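# Place the boxes upright and side by side on the shelf

## Task

Get every box onto the shelf, standing upright, set close beside one another and turned roughly square with the shelf, with no hand or arm squeezing or leaning on any box harder than carrying requires (a box pressed too hard stops counting).

## Robot and tools

Robot: two six-joint xArm arms, left_arm and right_arm, each ending in a parallel two-finger gripper with a wrist camera. In the scene frame (origin at table-top height midway between the nominal bases, +x out over the table, +z up, left_arm toward +y), the calibrated bases sit at left_arm (-0.049, +0.373, 0) and right_arm (+0.014, -0.394, 0). Both face along +x, the right one yawed a hair (quat_wxyz (+1.000, 0, 0, -0.001)). Each arm reports its gripper pose, velocities and wrist camera pose in its own base frame. Fixed cameras and the table use the scene frame. Reported hand poses may be off by a few centimetres, more at long reach.

Joint order, used in every command row and every per-joint list: waist, shoulder, elbow, forearm roll, wrist pitch, wrist roll. Ranges in rad: waist -6.283 to 6.283, shoulder -2.059 to 2.094, elbow -3.927 to 0.192, forearm roll -6.283 to 6.283, wrist pitch -1.693 to 3.142, wrist roll -6.283 to 6.283. The fingers point along the gripper's +z and close along its y. end_effector_position is the pinch point between closed pads, about 2 cm short of the fingertips; tips creep about 10 mm forward when closing.

A command row is one flat list of 14 numbers, each in [-1, 1]: left_arm's six joint numbers then its opening, followed by right_arm's six joint numbers then its opening. Both arms are always included. Joint numbers are offsets, not poses: they are added to that arm's Joint targets as they stood when the action (or move) began, scaled so 1.0 equals 2.262 rad. Sending 0 for a joint keeps its current target. The opening is absolute: +1 fully open (0.084 m pad gap), -1 closed. To leave a gripper unchanged, resend its current command; 0 is a half-open command, not a no-op.

execute_actions(actions, cameras): actions is a list of actions; each action is a list of up to 15 rows, one per 1/30 s step, and a short list repeats its last row to fill 15 steps. Every row of an action measures from the targets at that action's start, so repeating the same offset in a later action moves further. An action is rejected for both arms if any joint would end beyond its range by over 0.010 rad; a malformed action or a failing first action rejects the whole call. An empty actions list simply reports state. cameras names which images to return (omit, null or ["all"] for all, [] for none): cam_head_left, cam_head_right, cam_high, cam_low, cam_left_wrist, cam_right_wrist.

move(target, speed, blend, opening_speed, blocking, cameras): target is one 14-number row or a list of up to 15 rows, each counted from the same starting Joint targets (not chained). speed is rad/s for the joint with farthest to travel, 0.01 to 3.14, default 0.5, one value or one per target. blend (rad) rounds corners in a list. opening_speed (per second on the -1..+1 scale, at least 0.2) ramps the fingers. blocking=false returns after about 0.5 s while the motion continues. The result adds a move: line (done, off_target, moving, held, fault, possibly limits=held). Joints move together, so grippers curve; nothing avoids obstacles or the other arm, and faster or deeper contact pushes harder.

wait(seconds 0 to 10) lets time pass holding commands. stop brakes a running move. zoom_image(camera, region [x0, y0, x1, y1] in pixels, at most 504 by 504) enlarges part of that camera's latest image. clear_fault(arm) releases a torque-faulted arm. read_manual gives licence text. finished_scene(scene) ends the current scene irreversibly; pass its number.

Result lines: Joint positions and Joint velocities per arm (rad, rad/s, then pad gap in m); Joint targets, the base for your next offsets; Joint torques (include gravity, offsets and noise; not a clean contact gauge); grip_measured on the opening scale; Tool commands; Wrist depth as a 7 by 7 grid of mm per camera (valid 195 to 3000, '-' means no value). Watch for joint sent to its limit, joint command not followed (the inter-arm clearance check altered targets), TORQUE FAULT, MOTOR HOT and OVER-TEMPERATURE FAULT.

Motion limits: joint targets change at most 3.14 rad/s, stay within 0.692 rad of the measured angle each step, and are scaled back if the gripper would be asked to go over 70 mm from where it is. Large moves take several actions; unfinished ones must be recommanded.

Gripping: command an opening a little below grip_measured to hold; lower means harder squeeze (about 24 N per pad at most). Close slowly. For this job squeeze only enough to lift, and open and withdraw after placing so nothing keeps pressing a box.

Avoid: knocking anything off the table, dropping or releasing moving boxes, fast impacts, arms pressing each other or one gripper closing on the other's fingers. Contact torque at a joint's load limit (waist 42.8, shoulder 42.9, elbow 26.4, forearm roll 26.4, wrist pitch 14.2, wrist roll 14.8 N m; held weight counts) or a motor pinned at its limit for a second causes a fault stop needing clear_fault. Long holds, outstretched poses or pushing at unreachable poses heat motors and can brake an arm for 30 to 60 s. To end a push, command targets back past the measured positions. Loose objects may occasionally be nudged by outside pushes.

Each tool is called after "Call:" as name(argument=value, ...) on one line, values as JSON.

## Session

Call:
execute_actions(actions=[])

Scene clock: 0.00 s.
left_arm: end_effector_position=(+0.3413, +0.2422, +0.2503) grip_measured=+1.00 end_effector_quat_wxyz=(-0.148, +0.304, +0.941, +0.011) | right_arm: end_effector_position=(+0.0225, +0.6246, +0.3856) grip_measured=+1.00 end_effector_quat_wxyz=(-0.161, +0.962, +0.198, +0.097)
Joint positions: left_arm=[0.488 -0.048 -1.164 0.23 1.41 -2.088 0.084] | right_arm=[1.579 0.243 -1.771 -0.136 1.174 1.204 0.084]
Joint velocities: within noise
Joint torques (N m): no reading
Motor temperatures (°C): left_arm=[33 30 32 32 34 35] | right_arm=[32 31 31 34 31 32]
Wrist depth (mm): cam_left_wrist=[485 477 468 462 458 1273 1282 / 465 459 452 448 439 434 1229 / 447 442 436 431 425 420 416 / 434 427 421 415 411 406 400 / 417 411 407 401 397 392 386 / 403 398 392 388 384 379 375 / 390 386 380 376 373 368 363] | cam_right_wrist=[1756 702 660 629 602 574 551 / 709 679 642 610 582 558 535 / 683 649 621 589 565 539 522 / 662 632 598 572 549 526 501 / 639 608 581 554 532 513 493 / 620 591 563 539 518 498 482 / 268 262 333 496 503 486 469]
Joint targets: left_arm=[0.488 -0.048 -1.164 0.230 1.410 -2.088] | right_arm=[1.579 0.243 -1.771 -0.136 1.174 1.204]
Tool commands: left_gripper/opening=+1.0 right_gripper/opening=+1.0

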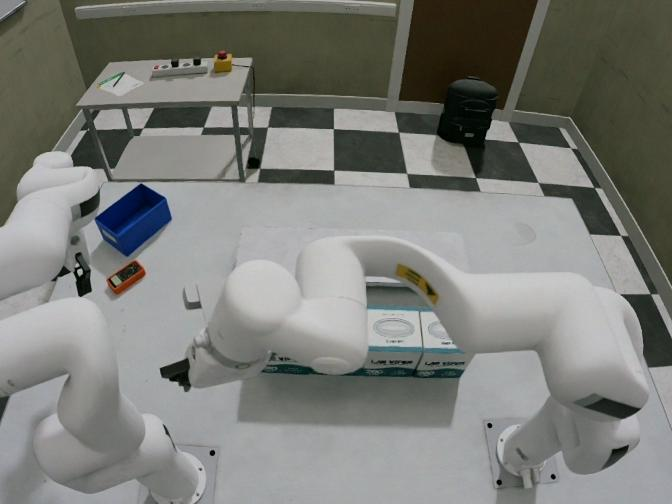

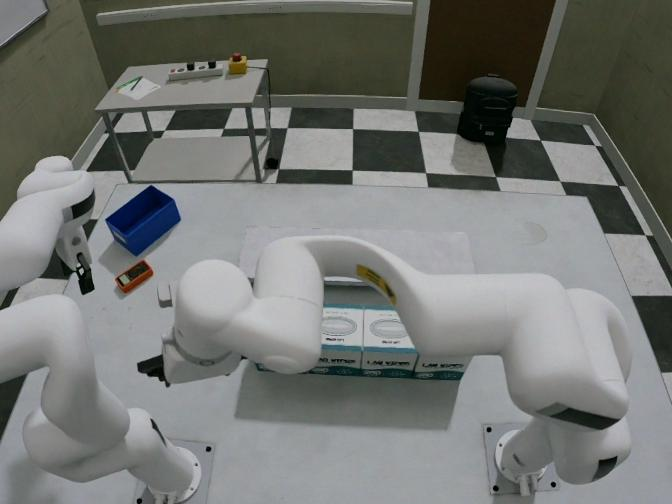

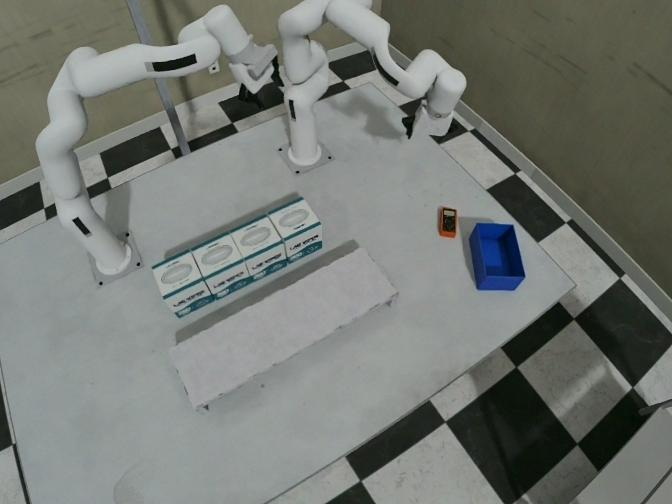

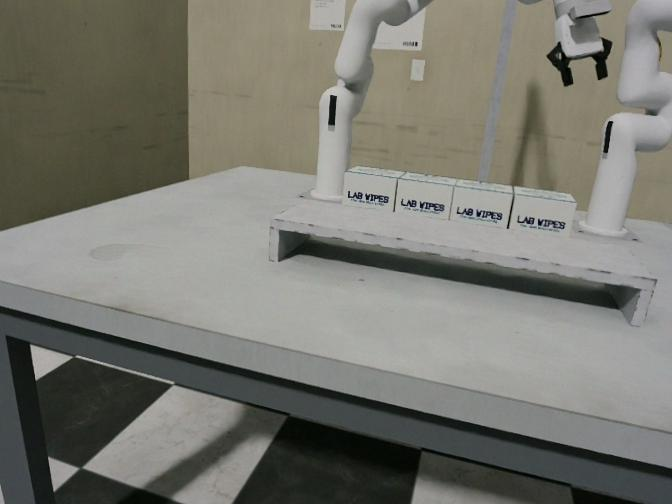

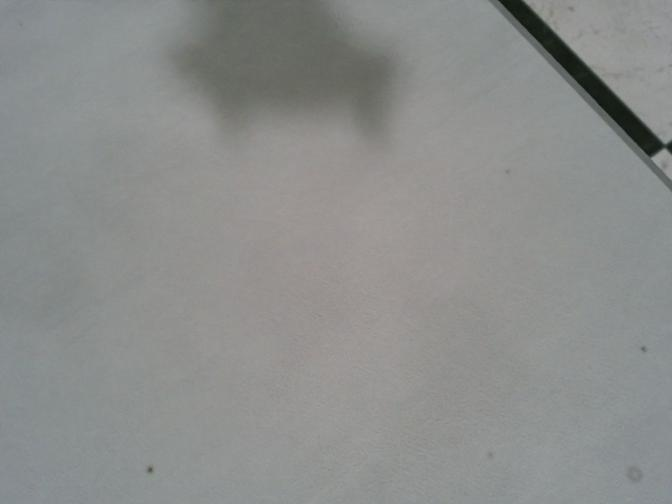

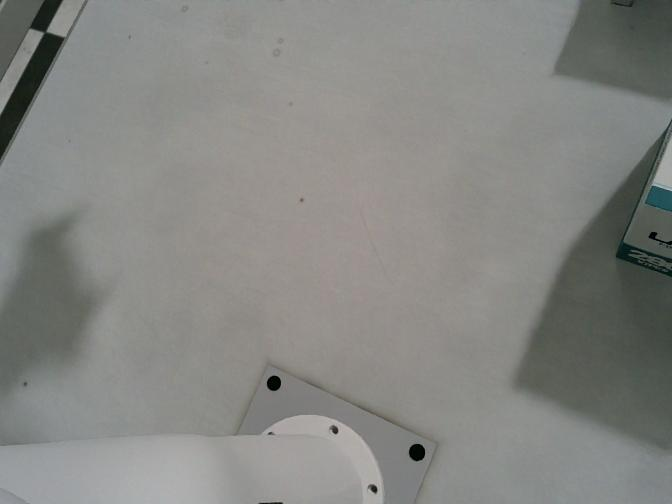

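Call:
zoom_image(camera="cam_high", region=[140, 180, 410, 420])

Call:
zoom_image(camera="cam_low", region=[256, 140, 672, 340])

Call:
zoom_image(camera="cam_head_left", region=[150, 200, 500, 400])

Scaled by 1.867.

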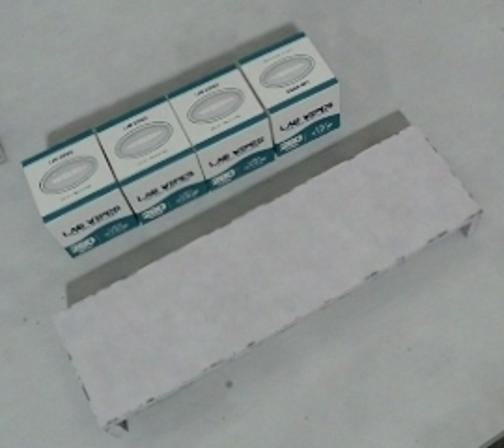

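Scaled by 1.212.

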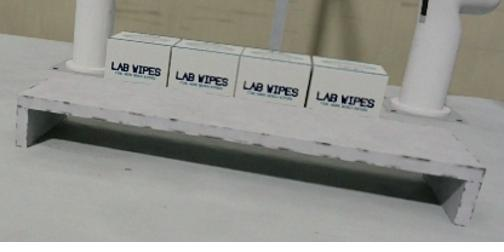

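Scaled by 1.440.

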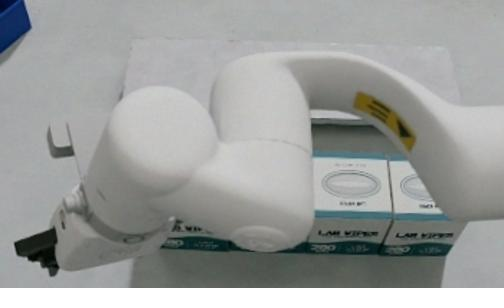

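Call:
move(target=[-0.3895,-0.0308,-0.0851,-0.1017,0.0283,0.7493,1,-0.5128,-0.2584,0.2785,0.0601,0.1364,-0.347,1], speed=0.8)

Scene clock: 4.67 s.
left_arm: end_effector_position=(+0.4104, -0.1700, +0.3484) grip_measured=+1.00 end_effector_quat_wxyz=(+0.000, +1.000, +0.001, +0.000) | right_arm: end_effector_position=(+0.3464, +0.1543, +0.3487) grip_measured=+1.00 end_effector_quat_wxyz=(+0.000, +1.000, +0.000, +0.000)
Joint positions: left_arm=[-0.393 -0.117 -1.357 0 1.474 -0.394 0.084] | right_arm=[0.419 -0.342 -1.141 0 1.483 0.419 0.084]
Joint velocities: within noise
Joint torques (N m): left_arm=[-4.65 -16.01 -20.77 -1.83 -0.1 1.94] | right_arm=[-4.32 -14.1 -19.25 2.97 0.55 -1.68]
Motor temperatures (°C): left_arm=[33 30 34 32 34 36] | right_arm=[32 32 33 34 31 32]
Wrist depth (mm): cam_left_wrist=[479 479 397 396 395 396 394 / 478 478 396 396 395 395 393 / 478 476 397 396 396 394 394 / 479 478 476 475 474 474 473 / 478 477 477 476 475 473 473 / 478 477 476 475 389 400 399 / 477 479 477 475 346 345 344] | cam_right_wrist=[401 399 401 400 400 480 481 / 400 399 401 399 400 480 481 / 398 399 399 400 399 479 479 / 478 478 478 479 479 480 479 / 477 478 478 478 477 479 478 / 444 449 456 467 478 478 477 / 346 347 347 348 359 478 477]
Joint targets: left_arm=[-0.393 -0.117 -1.357 0.000 1.474 -0.394] | right_arm=[0.419 -0.342 -1.141 0.000 1.483 0.419]
move: done

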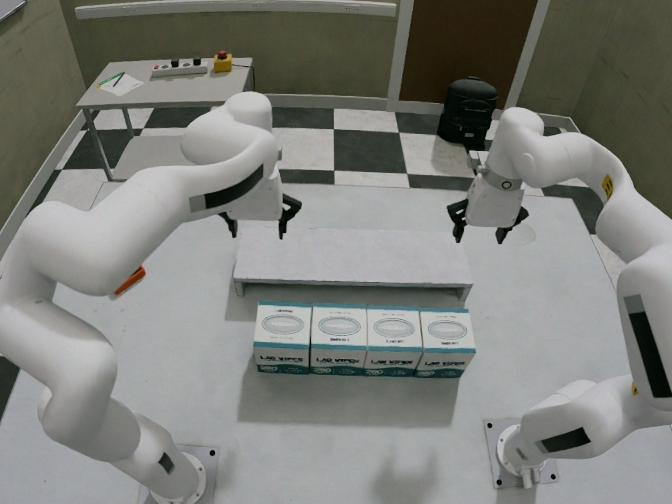

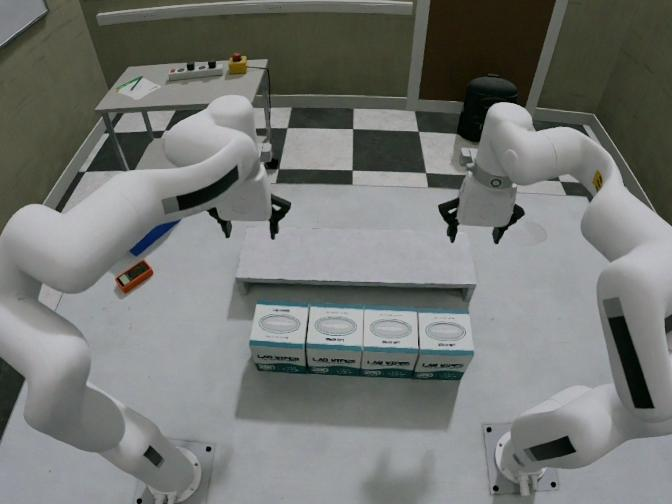

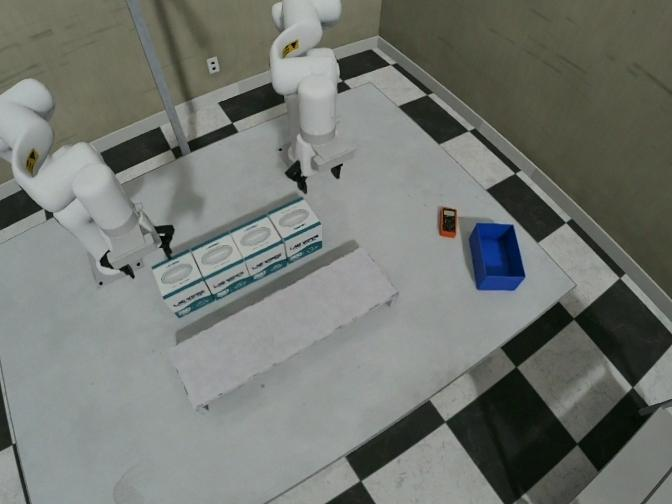

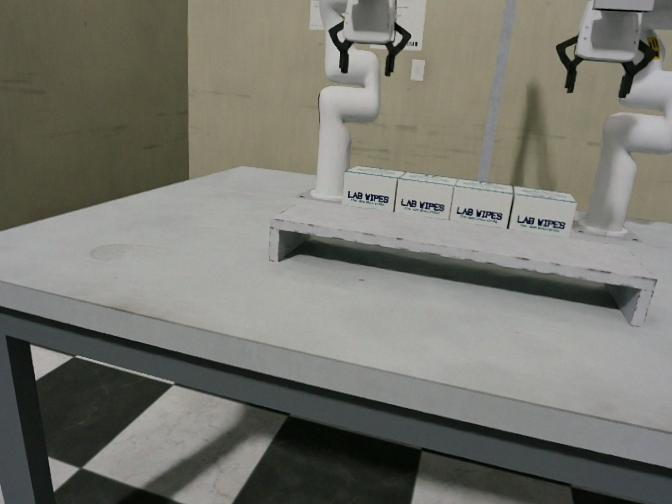

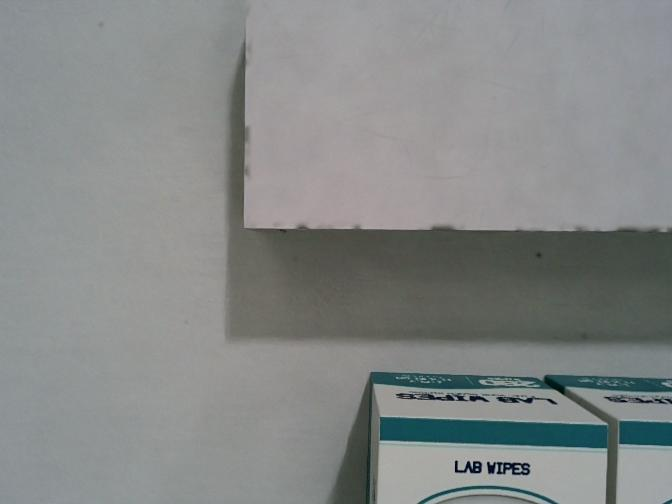

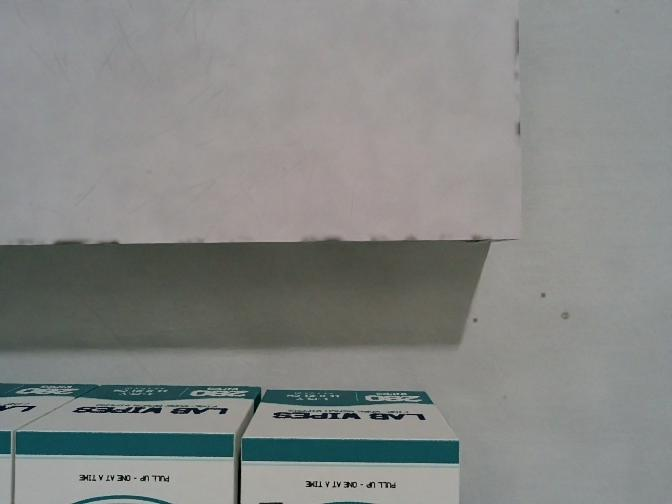

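Call:
move(target=[-0.0986,-0.2289,0.1929,0,0.0359,-0.0981,1,0.1325,-0.2227,0.149,0,0.0737,0.1325,1], speed=0.6, cameras=["cam_left_wrist","cam_right_wrist"])

Scene clock: 6.43 s.
left_arm: end_effector_position=(+0.2400, -0.1699, +0.3485) grip_measured=+1.00 end_effector_quat_wxyz=(+0.000, +1.000, +0.000, +0.000) | right_arm: end_effector_position=(+0.1763, +0.1541, +0.3486) grip_measured=+1.00 end_effector_quat_wxyz=(+0.000, +1.000, +0.000, +0.000)
Joint positions: left_arm=[-0.616 -0.635 -0.92 0 1.555 -0.615 0.084] | right_arm=[0.719 -0.845 -0.804 0 1.649 0.718 0.084]
Joint velocities: within noise
Joint torques (N m): left_arm=[-4.43 -9.11 -14.2 -1.72 -0.09 -2.03] | right_arm=[3.9 -6.14 -17.51 2.69 0.36 1.56]
Motor temperatures (°C): left_arm=[33 30 34 32 34 36] | right_arm=[32 32 33 34 31 32]
Wrist depth (mm): cam_left_wrist=[479 479 478 476 476 473 474 / 480 479 478 477 346 346 347 / 479 479 477 477 346 345 345 / 480 478 477 476 345 345 344 / 479 478 477 476 347 474 473 / 480 479 476 475 474 474 471 / 478 477 476 477 475 474 473] | cam_right_wrist=[481 480 482 481 481 481 482 / 480 479 480 481 481 480 480 / 349 349 349 350 350 480 480 / 348 349 349 350 350 478 480 / 349 348 349 349 478 480 478 / 477 476 476 479 478 478 477 / 477 476 476 476 477 477 478]
Joint targets: left_arm=[-0.616 -0.635 -0.920 0.000 1.555 -0.616] | right_arm=[0.719 -0.845 -0.804 0.000 1.649 0.718]
move: done
Images, in order (width x height): cam_left_wrist 672x504, cam_right_wrist 672x504.

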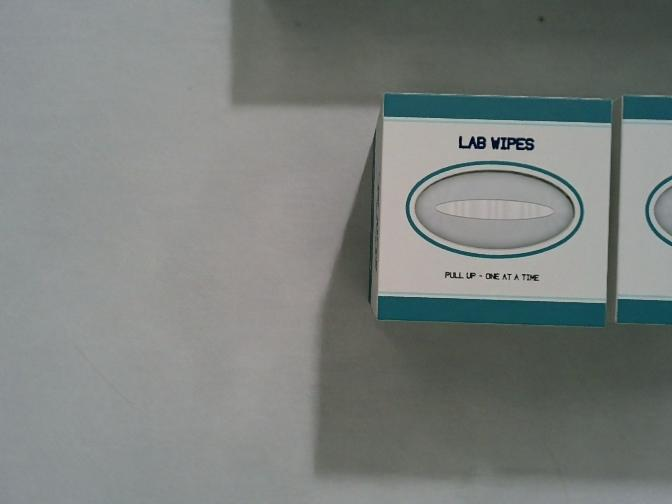

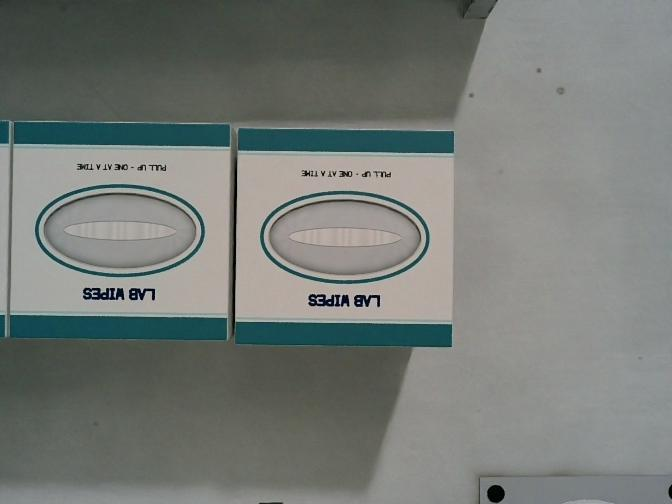

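Call:
move(target=[0.4863,0,0,-0.5644,-0.1935,-1,1,-0.641,0,0,0.4962,-0.2216,0.95,1], speed=1.2, cameras=["cam_high"])

Call:
move(target=[0,0.3853,0.1528,0,0,-0.2823,1,0,0.4121,0.1987,0,0,0.2453,1], speed=0.6)

Scene clock: 10.97 s.
left_arm: end_effector_position=(+0.4359, +0.0207, +0.5413) grip_measured=+1.00 end_effector_quat_wxyz=(+0.374, -0.223, +0.764, -0.476) | right_arm: end_effector_position=(+0.3698, -0.0918, +0.5279) grip_measured=+1.00 end_effector_quat_wxyz=(+0.437, +0.274, +0.778, +0.358)
Joint positions: left_arm=[0.484 -0.635 -0.92 -1.277 1.117 -2.877 0.084] | right_arm=[-0.731 -0.845 -0.804 1.122 1.148 2.867 0.084]
Joint velocities: within noise
Joint torques (N m): left_arm=[4.52 -8.69 -18.11 -2.3 -2.41 -2.17] | right_arm=[-4.01 -5.13 -21.86 4.28 -2.99 1.8]
Motor temperatures (°C): left_arm=[33 30 35 33 34 36] | right_arm=[32 32 34 34 31 32]
Wrist depth (mm): cam_left_wrist=[2228 2416 2558 2755 1130 908 661 / 2443 2654 2844 - 2832 966 807 / 2642 2899 - - - 2399 830 / 2887 - - - 2561 2499 2029 / 2830 2783 2774 2823 2735 2640 2139 / 2592 2573 2586 2536 2557 2547 2272 / 2391 2390 2403 2345 2384 2404 2336] | cam_right_wrist=[547 577 802 1993 - 2021 2783 / 613 718 867 2449 1869 2964 2949 / 661 783 2282 2783 2773 2783 2691 / 700 2003 2475 2777 2713 2647 2567 / 1804 2309 2608 2617 2507 2498 2438 / 2055 2520 2514 2428 2393 2330 2336 / 2039 2420 2374 2295 2290 2248 2209]
Joint targets: left_arm=[0.484 -0.635 -0.920 -1.277 1.117 -2.877] | right_arm=[-0.731 -0.845 -0.804 1.122 1.148 2.867]
move: done
Images, in order (width x height): cam_high 672x504.

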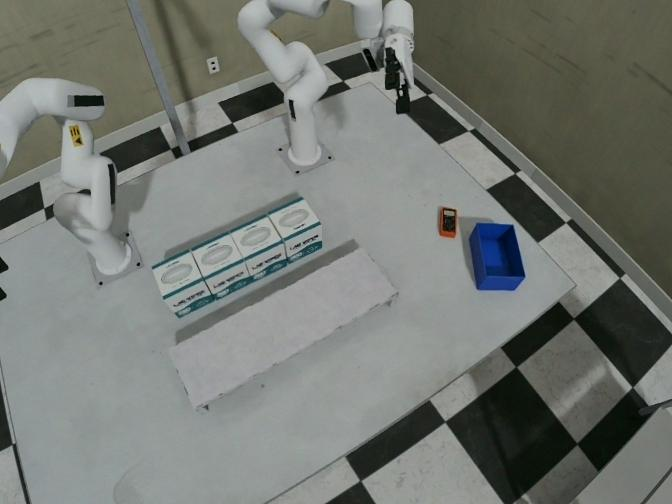

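Scene clock: 13.20 s.
left_arm: end_effector_position=(+0.3620, -0.0181, +0.0469) grip_measured=+1.00 end_effector_quat_wxyz=(+0.283, +0.714, -0.490, +0.413) | right_arm: end_effector_position=(+0.2728, -0.0049, +0.0470) grip_measured=+1.00 end_effector_quat_wxyz=(-0.274, +0.725, +0.475, +0.418)
Joint positions: left_arm=[0.484 0.236 -0.575 -1.277 1.117 -3.516 0.084] | right_arm=[-0.731 0.086 -0.355 1.122 1.148 3.422 0.084]
Joint velocities: within noise
Joint torques (N m): left_arm=[3.82 -7.74 -6.99 -1.73 -0.44 -2.03] | right_arm=[-3.11 -8.27 -5.85 3.27 -0.24 1.72]
Motor temperatures (°C): left_arm=[33 30 35 33 34 36] | right_arm=[32 32 34 34 31 32]
Wrist depth (mm): cam_left_wrist=[2721 420 422 485 489 212 220 / 303 304 304 358 - 217 208 / 237 230 390 449 - 230 217 / 220 222 347 348 348 242 230 / 243 231 283 296 284 257 241 / 248 239 249 249 249 250 248 / 214 222 222 222 222 223 223] | cam_right_wrist=[226 230 261 221 484 422 476 / - - 199 209 526 333 302 / - 198 205 219 450 417 272 / - 204 218 233 348 347 345 / 204 214 229 246 297 297 282 / 242 228 241 250 250 249 248 / 225 224 223 223 222 222 214]
Joint targets: left_arm=[0.484 0.236 -0.575 -1.277 1.117 -3.516] | right_arm=[-0.731 0.087 -0.355 1.122 1.148 3.422]
move: done

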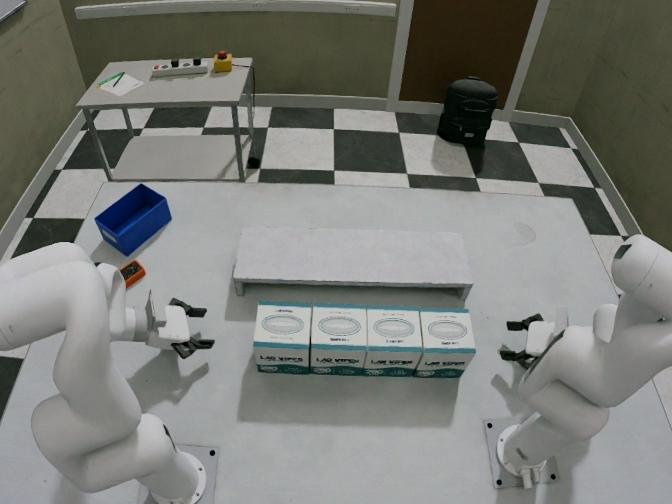

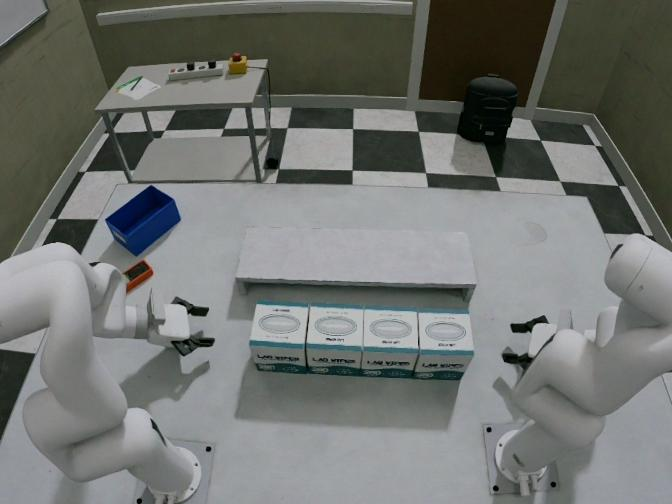

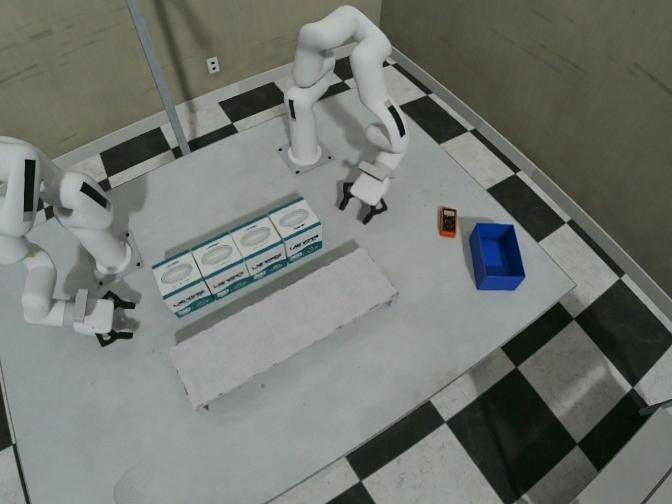

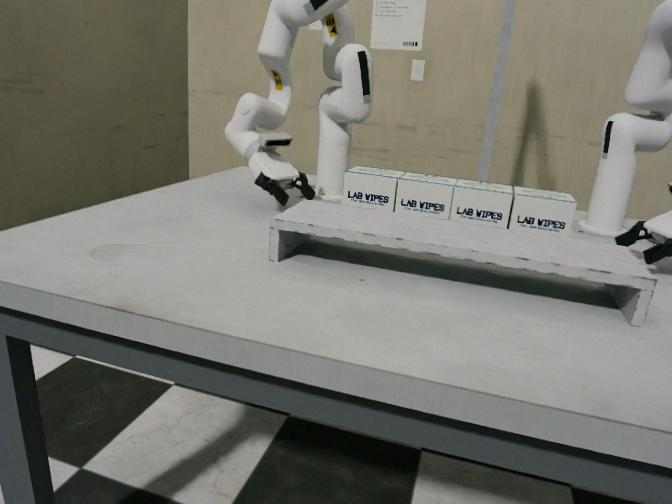

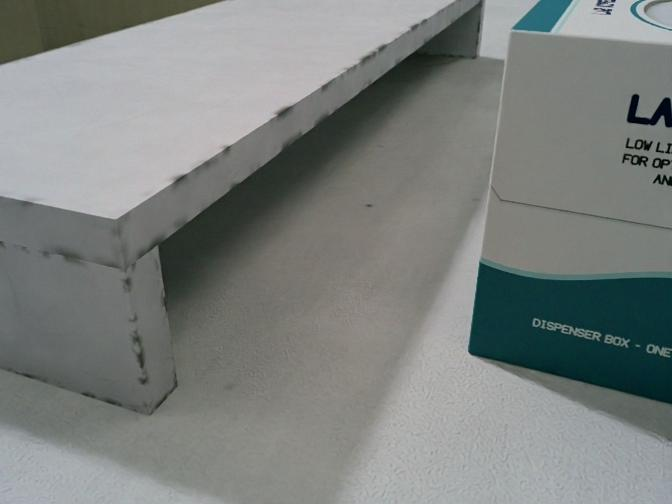

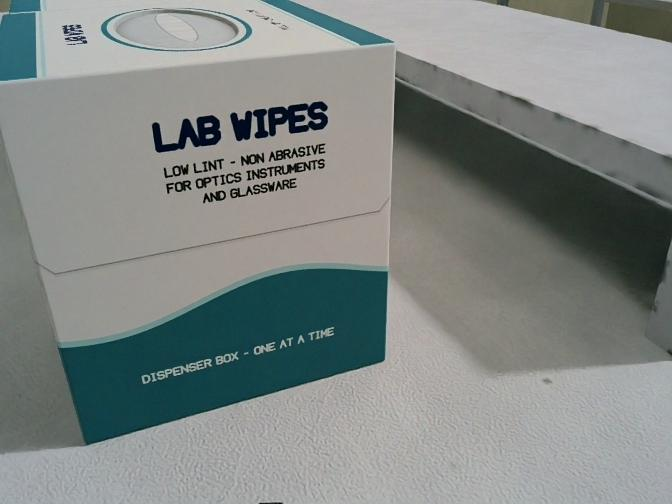

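Call:
move(target=[-0.1432,0,0,0,0,0,1,0.1507,0,0,0,0,0,1], speed=0.4)

Scene clock: 14.70 s.
left_arm: end_effector_position=(+0.3374, -0.1323, +0.0468) grip_measured=+1.00 end_effector_quat_wxyz=(+0.346, +0.625, -0.599, +0.362) | right_arm: end_effector_position=(+0.2587, +0.0866, +0.0470) grip_measured=+1.00 end_effector_quat_wxyz=(-0.341, +0.634, +0.590, +0.365)
Joint positions: left_arm=[0.16 0.236 -0.575 -1.277 1.117 -3.516 0.084] | right_arm=[-0.391 0.087 -0.355 1.122 1.148 3.422 0.084]
Joint velocities: within noise
Joint torques (N m): left_arm=[-4.77 -8.15 -7.61 -1.58 2.08 -2.15] | right_arm=[4.09 -8.49 -6.91 3.11 0.57 1.54]
Motor temperatures (°C): left_arm=[33 30 35 33 34 36] | right_arm=[32 32 34 34 31 32]
Wrist depth (mm): cam_left_wrist=[419 480 - 221 256 220 259 / 302 - - - - - - / - - - - - - - / - - - - - - - / 282 - - - - - - / 248 - - - - - - / 214 214 - - - - -] | cam_right_wrist=[674 - 225 258 219 254 476 / - - - - - - - / - - - - - - - / - - - - - - - / - - - - - - - / 252 - - - - - - / 225 216 - - - - -]
Joint targets: left_arm=[0.160 0.236 -0.575 -1.277 1.117 -3.516] | right_arm=[-0.390 0.087 -0.355 1.122 1.148 3.422]
move: done

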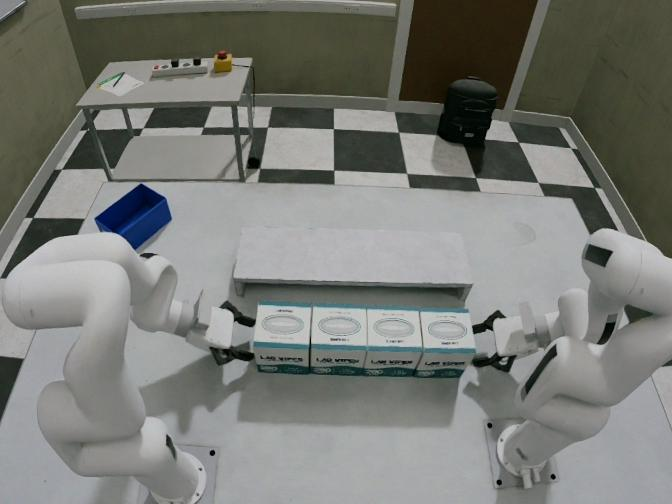

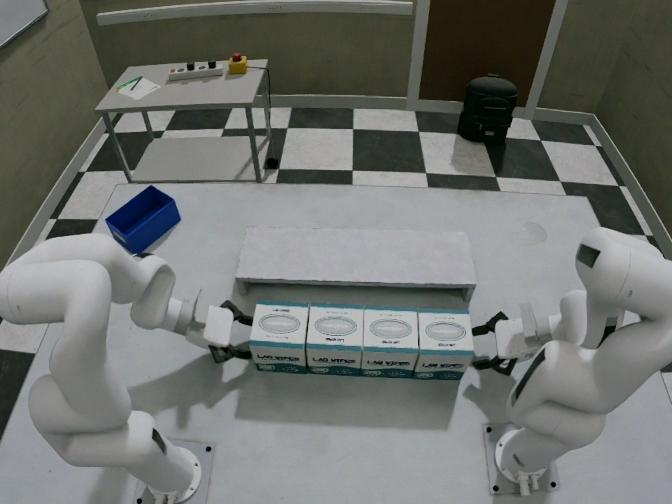

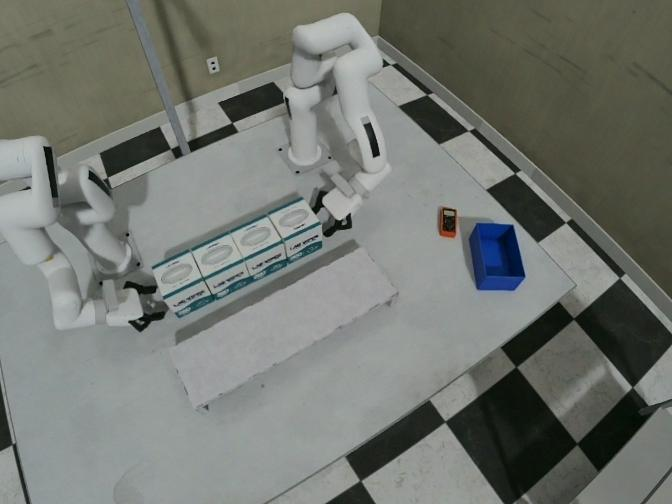

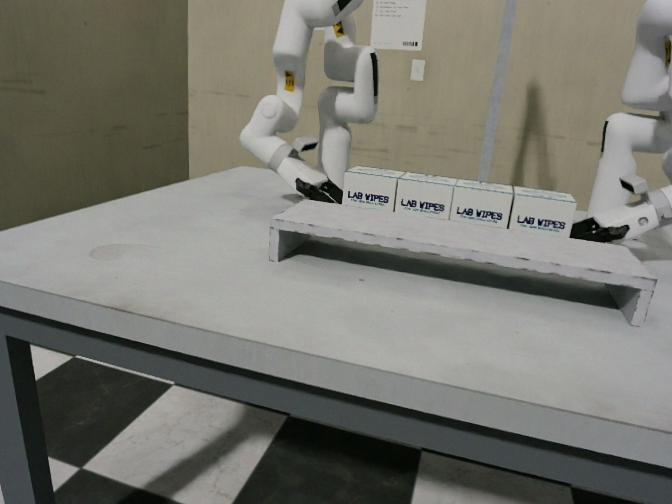

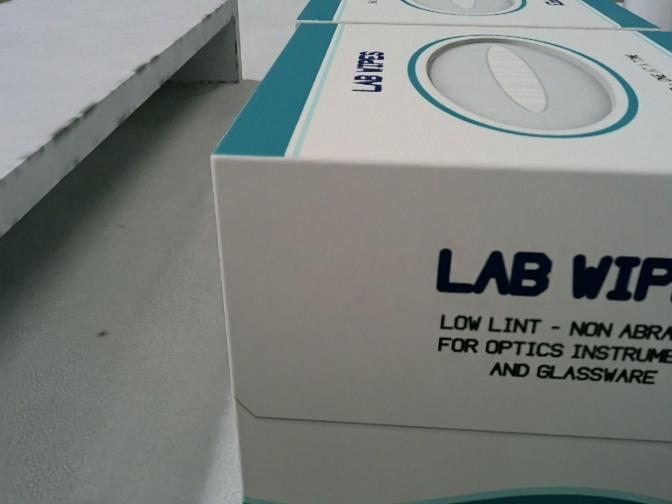

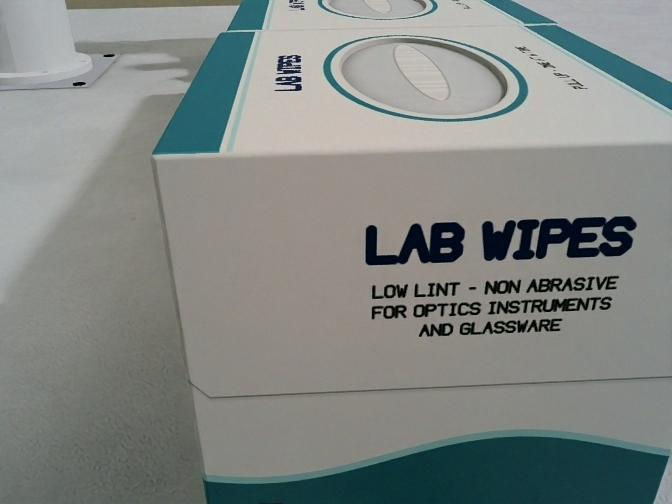

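Call:
move(target=[-0.0155,0,0,0,0,0,1,0,0,0,0,0,0,1], speed=0.1, cameras=["cam_left_wrist","cam_head_left"])

Call:
move(target=[0,0,0,0,0,0,1,0.0225,0,0,0,0,0,1], speed=0.1, cameras=["cam_right_wrist","cam_head_left"])

Scene clock: 15.73 s.
left_arm: end_effector_position=(+0.3326, -0.1440, +0.0468) grip_measured=+1.00 end_effector_quat_wxyz=(+0.352, +0.615, -0.610, +0.356) | right_arm: end_effector_position=(+0.2586, +0.0867, +0.0470) grip_measured=+1.00 end_effector_quat_wxyz=(-0.341, +0.634, +0.590, +0.365)
Joint positions: left_arm=[0.125 0.236 -0.575 -1.277 1.117 -3.516 0.084] | right_arm=[-0.39 0.087 -0.355 1.122 1.148 3.422 0.084]
Joint velocities: within noise
Joint torques (N m): left_arm=[-5.24 -8.49 -8.18 -1.72 2.74 -1.94] | right_arm=[4.22 -8.55 -7.71 3.22 1.06 1.6]
Motor temperatures (°C): left_arm=[33 30 35 33 34 36] | right_arm=[32 32 34 34 31 32]
Wrist depth (mm): cam_left_wrist=[418 481 - 255 257 220 619 / 332 - - - - - - / - - - - - - - / - - - - - - - / - - - - - - - / - - - - - - - / 214 - - - - - -] | cam_right_wrist=[675 - 225 225 219 254 474 / - - - - - - - / - - - - - - - / - - - - - - - / - - - - - - - / 252 - - - - - - / 224 216 - - - - -]
Joint targets: left_arm=[0.125 0.236 -0.575 -1.277 1.117 -3.516] | right_arm=[-0.390 0.087 -0.355 1.122 1.148 3.422]
move: done
Images, in order (width x height): cam_head_left 672x504, cam_left_wrist 672x504.

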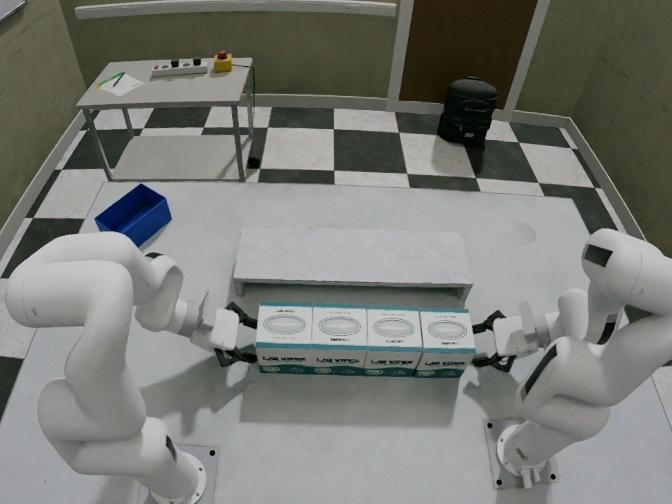

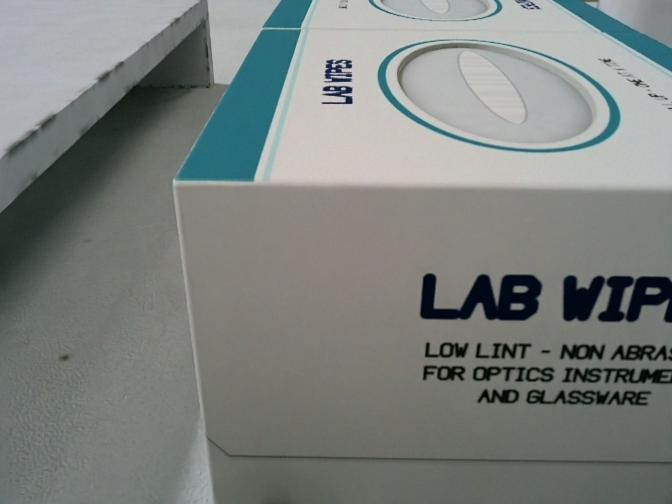

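Scene clock: 16.67 s.
left_arm: end_effector_position=(+0.3325, -0.1441, +0.0468) grip_measured=+1.00 end_effector_quat_wxyz=(+0.352, +0.615, -0.610, +0.355) | right_arm: end_effector_position=(+0.2539, +0.0996, +0.0470) grip_measured=+1.00 end_effector_quat_wxyz=(-0.350, +0.619, +0.606, +0.357)
Joint positions: left_arm=[0.125 0.236 -0.575 -1.277 1.117 -3.516 0.084] | right_arm=[-0.34 0.087 -0.355 1.122 1.148 3.422 0.084]
Joint velocities: within noise
Joint torques (N m): left_arm=[-4.63 -8.77 -8.75 -1.75 2.66 -2.03] | right_arm=[4.62 -8.38 -8.34 3.21 1.34 1.66]
Motor temperatures (°C): left_arm=[33 30 35 33 34 36] | right_arm=[32 32 34 34 31 32]
Wrist depth (mm): cam_left_wrist=[418 481 - 255 257 220 620 / 333 - - - - - - / - - - - - - - / - - - - - - - / - - - - - - - / - - - - - - - / 214 - - - - - -] | cam_right_wrist=[672 1114 - 258 218 254 476 / - - - - - - - / - - - - - - - / - - - - - - - / - - - - - - - / 252 - - - - - - / 224 - - - - - -]
Joint targets: left_arm=[0.125 0.236 -0.575 -1.277 1.117 -3.516] | right_arm=[-0.339 0.087 -0.355 1.122 1.148 3.422]
move: done
Images, in order (width x height): cam_head_left 672x504, cam_right_wrist 672x504.

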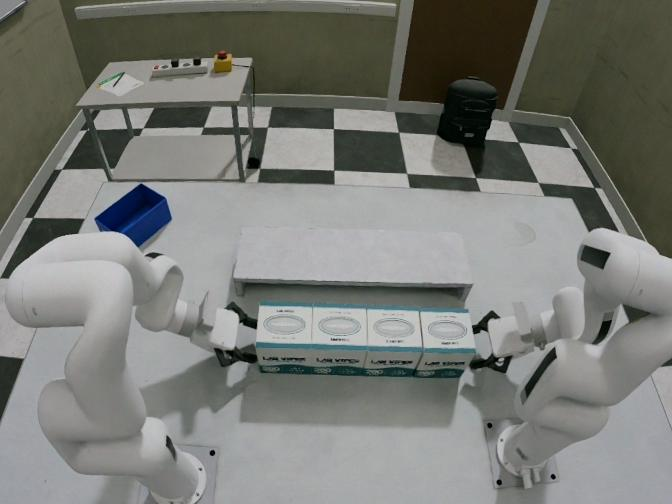

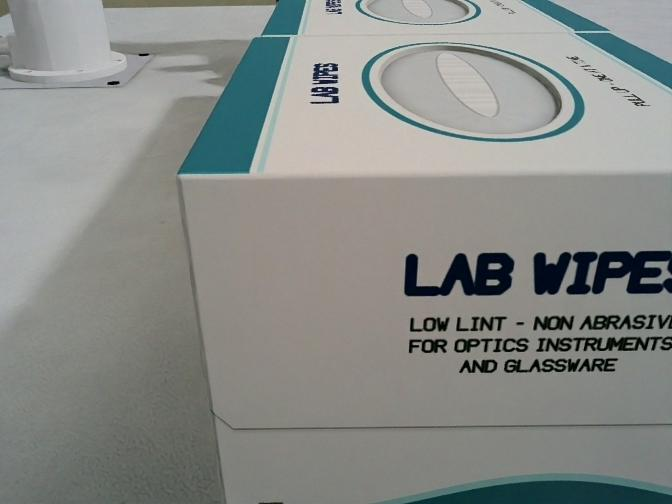

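Call:
move(target=[0,0,0,0,0,0,1,0.009,0,0,0,0,0,1], speed=0.05, cameras=["cam_right_wrist","cam_head_left","cam_high"])

Call:
zoom_image(camera="cam_head_left", region=[210, 270, 520, 400])

Call:
zoom_image(camera="cam_high", region=[120, 170, 360, 340])

Scene clock: 17.73 s.
left_arm: end_effector_position=(+0.3325, -0.1441, +0.0468) grip_measured=+1.00 end_effector_quat_wxyz=(+0.352, +0.615, -0.610, +0.355) | right_arm: end_effector_position=(+0.2518, +0.1048, +0.0470) grip_measured=+1.00 end_effector_quat_wxyz=(-0.354, +0.612, +0.613, +0.353)
Joint positions: left_arm=[0.125 0.236 -0.575 -1.277 1.117 -3.516 0.084] | right_arm=[-0.319 0.087 -0.355 1.122 1.148 3.422 0.084]
Joint velocities: within noise
Joint torques (N m): left_arm=[-4.93 -8.63 -9.33 -1.41 2.73 -1.78] | right_arm=[4.08 -8.58 -9.22 2.89 1.94 1.39]
Motor temperatures (°C): left_arm=[33 30 35 33 34 36] | right_arm=[32 32 34 34 31 32]
Wrist depth (mm): cam_left_wrist=[418 482 - 255 256 220 617 / 332 - - - - - - / - - - - - - - / - - - - - - - / - - - - - - - / - - - - - - - / 214 - - - - - -] | cam_right_wrist=[682 941 - 258 256 253 475 / - - - - - - - / - - - - - - - / - - - - - - - / - - - - - - - / 252 - - - - - - / 224 - - - - - -]
Joint targets: left_arm=[0.125 0.236 -0.575 -1.277 1.117 -3.516] | right_arm=[-0.319 0.087 -0.355 1.122 1.148 3.422]
move: done
Images, in order (width x height): cam_head_left 672x504, cam_high 672x504, cam_right_wrist 672x504.

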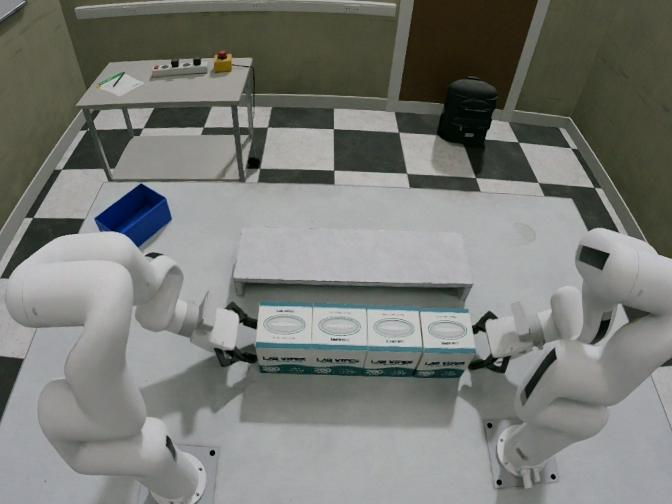

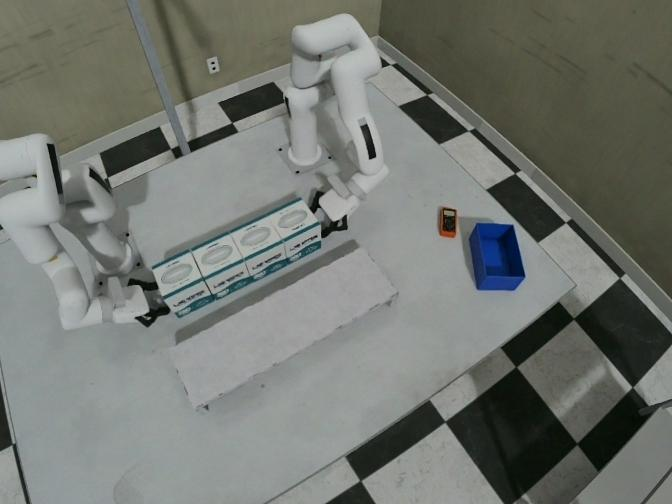

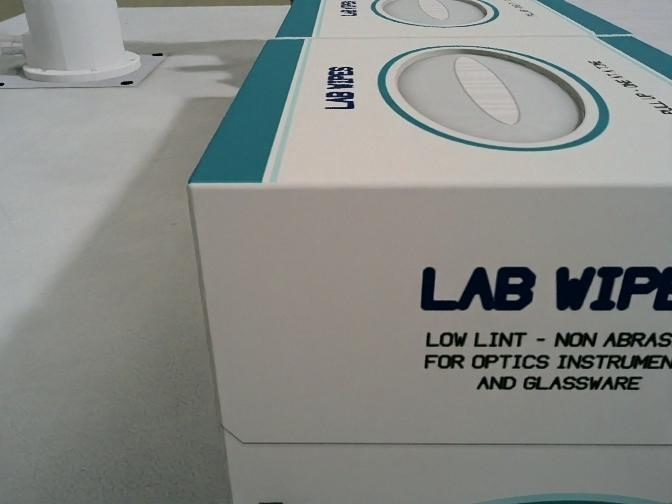

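Scaled by 1.626.

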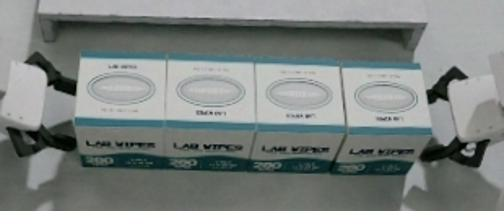

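Scaled by 2.100.

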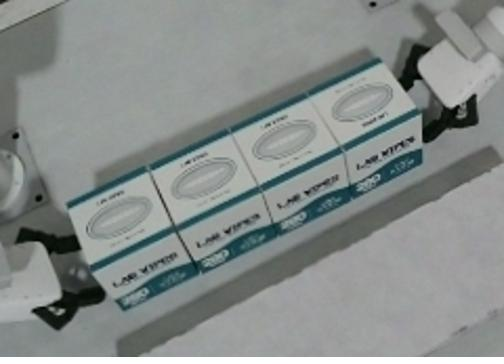

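Call:
move(target=[0,0,0,0,0,0,1,0.005,0,0,0,0,0,1], speed=0.05, cameras=["cam_right_wrist"])

Call:
move(target=[0,0,0,0,0,0,1,0.003,0,0,0,0,0,1], speed=0.05, cameras=["cam_left_wrist","cam_right_wrist"])

Scene clock: 18.60 s.
left_arm: end_effector_position=(+0.3325, -0.1441, +0.0468) grip_measured=+1.00 end_effector_quat_wxyz=(+0.352, +0.615, -0.610, +0.355) | right_arm: end_effector_position=(+0.2506, +0.1076, +0.0470) grip_measured=+1.00 end_effector_quat_wxyz=(-0.356, +0.609, +0.616, +0.351)
Joint positions: left_arm=[0.125 0.236 -0.575 -1.277 1.117 -3.516 0.084] | right_arm=[-0.308 0.087 -0.355 1.122 1.148 3.422 0.084]
Joint velocities: within noise
Joint torques (N m): left_arm=[-5.16 -8.99 -9.77 -1.75 2.86 -1.99] | right_arm=[3.91 -8.79 -9.76 3.07 2.11 1.54]
Motor temperatures (°C): left_arm=[33 30 35 33 34 36] | right_arm=[32 32 34 34 31 32]
Wrist depth (mm): cam_left_wrist=[417 481 - 254 257 220 619 / 332 - - - - - - / - - - - - - - / - - - - - - - / - - - - - - - / - - - - - - - / 214 - - - - - -] | cam_right_wrist=[677 711 - 258 255 252 477 / 649 - - - - - - / - - - - - - - / - - - - - - - / - - - - - - - / 252 - - - - - - / 224 - - - - - -]
Joint targets: left_arm=[0.125 0.236 -0.575 -1.277 1.117 -3.516] | right_arm=[-0.308 0.087 -0.355 1.122 1.148 3.422]
move: done
Images, in order (width x height): cam_right_wrist 672x504.

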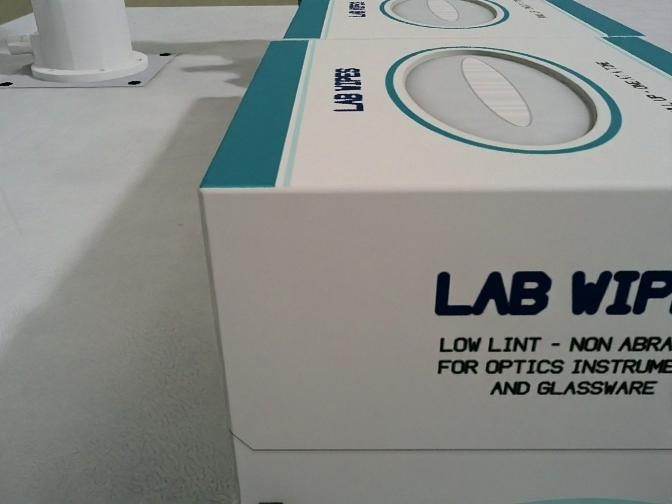

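Scene clock: 19.30 s.
left_arm: end_effector_position=(+0.3325, -0.1441, +0.0468) grip_measured=+1.00 end_effector_quat_wxyz=(+0.352, +0.615, -0.610, +0.355) | right_arm: end_effector_position=(+0.2499, +0.1093, +0.0470) grip_measured=+1.00 end_effector_quat_wxyz=(-0.357, +0.607, +0.618, +0.350)
Joint positions: left_arm=[0.125 0.236 -0.575 -1.277 1.117 -3.516 0.084] | right_arm=[-0.301 0.087 -0.355 1.122 1.148 3.422 0.084]
Joint velocities: within noise
Joint torques (N m): left_arm=[-4.6 -9.48 -9.96 -1.78 2.78 -2] | right_arm=[4.75 -8.4 -10.15 2.9 2.4 1.35]
Motor temperatures (°C): left_arm=[33 30 35 33 34 36] | right_arm=[32 32 34 34 31 32]
Wrist depth (mm): cam_left_wrist=[418 481 - 255 256 220 621 / 333 - - - - - - / - - - - - - - / - - - - - - - / - - - - - - - / - - - - - - - / 214 - - - - - -] | cam_right_wrist=[686 701 - 221 255 252 475 / 649 - - - - - - / - - - - - - - / - - - - - - - / - - - - - - - / 252 - - - - - - / 224 - - - - - -]
Joint targets: left_arm=[0.125 0.236 -0.575 -1.277 1.117 -3.516] | right_arm=[-0.301 0.087 -0.355 1.122 1.148 3.422]
move: done
Images, in order (width x height): cam_left_wrist 672x504, cam_right_wrist 672x504.

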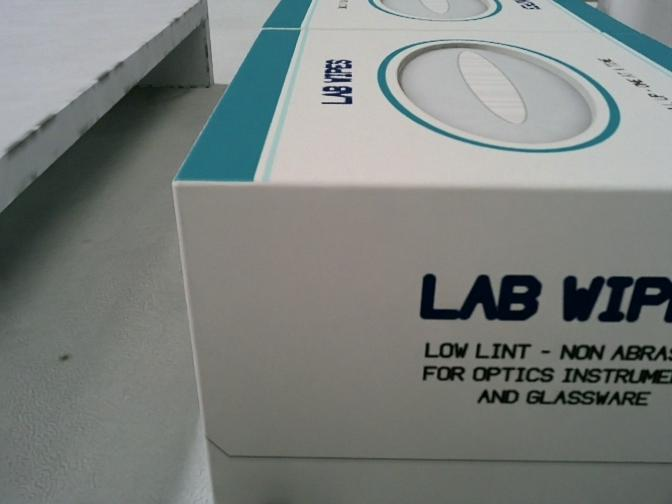

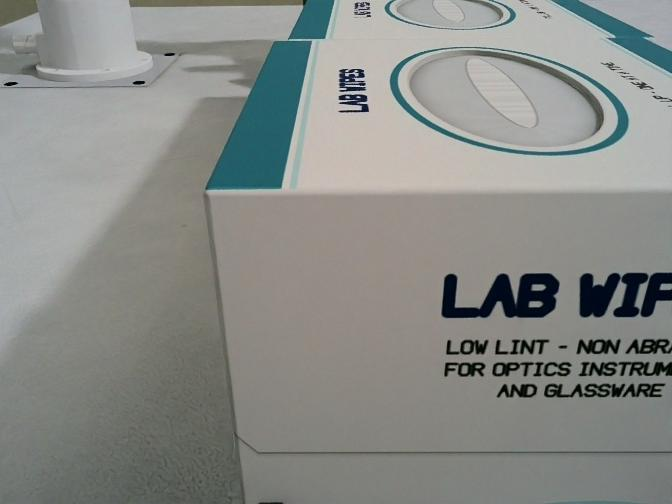

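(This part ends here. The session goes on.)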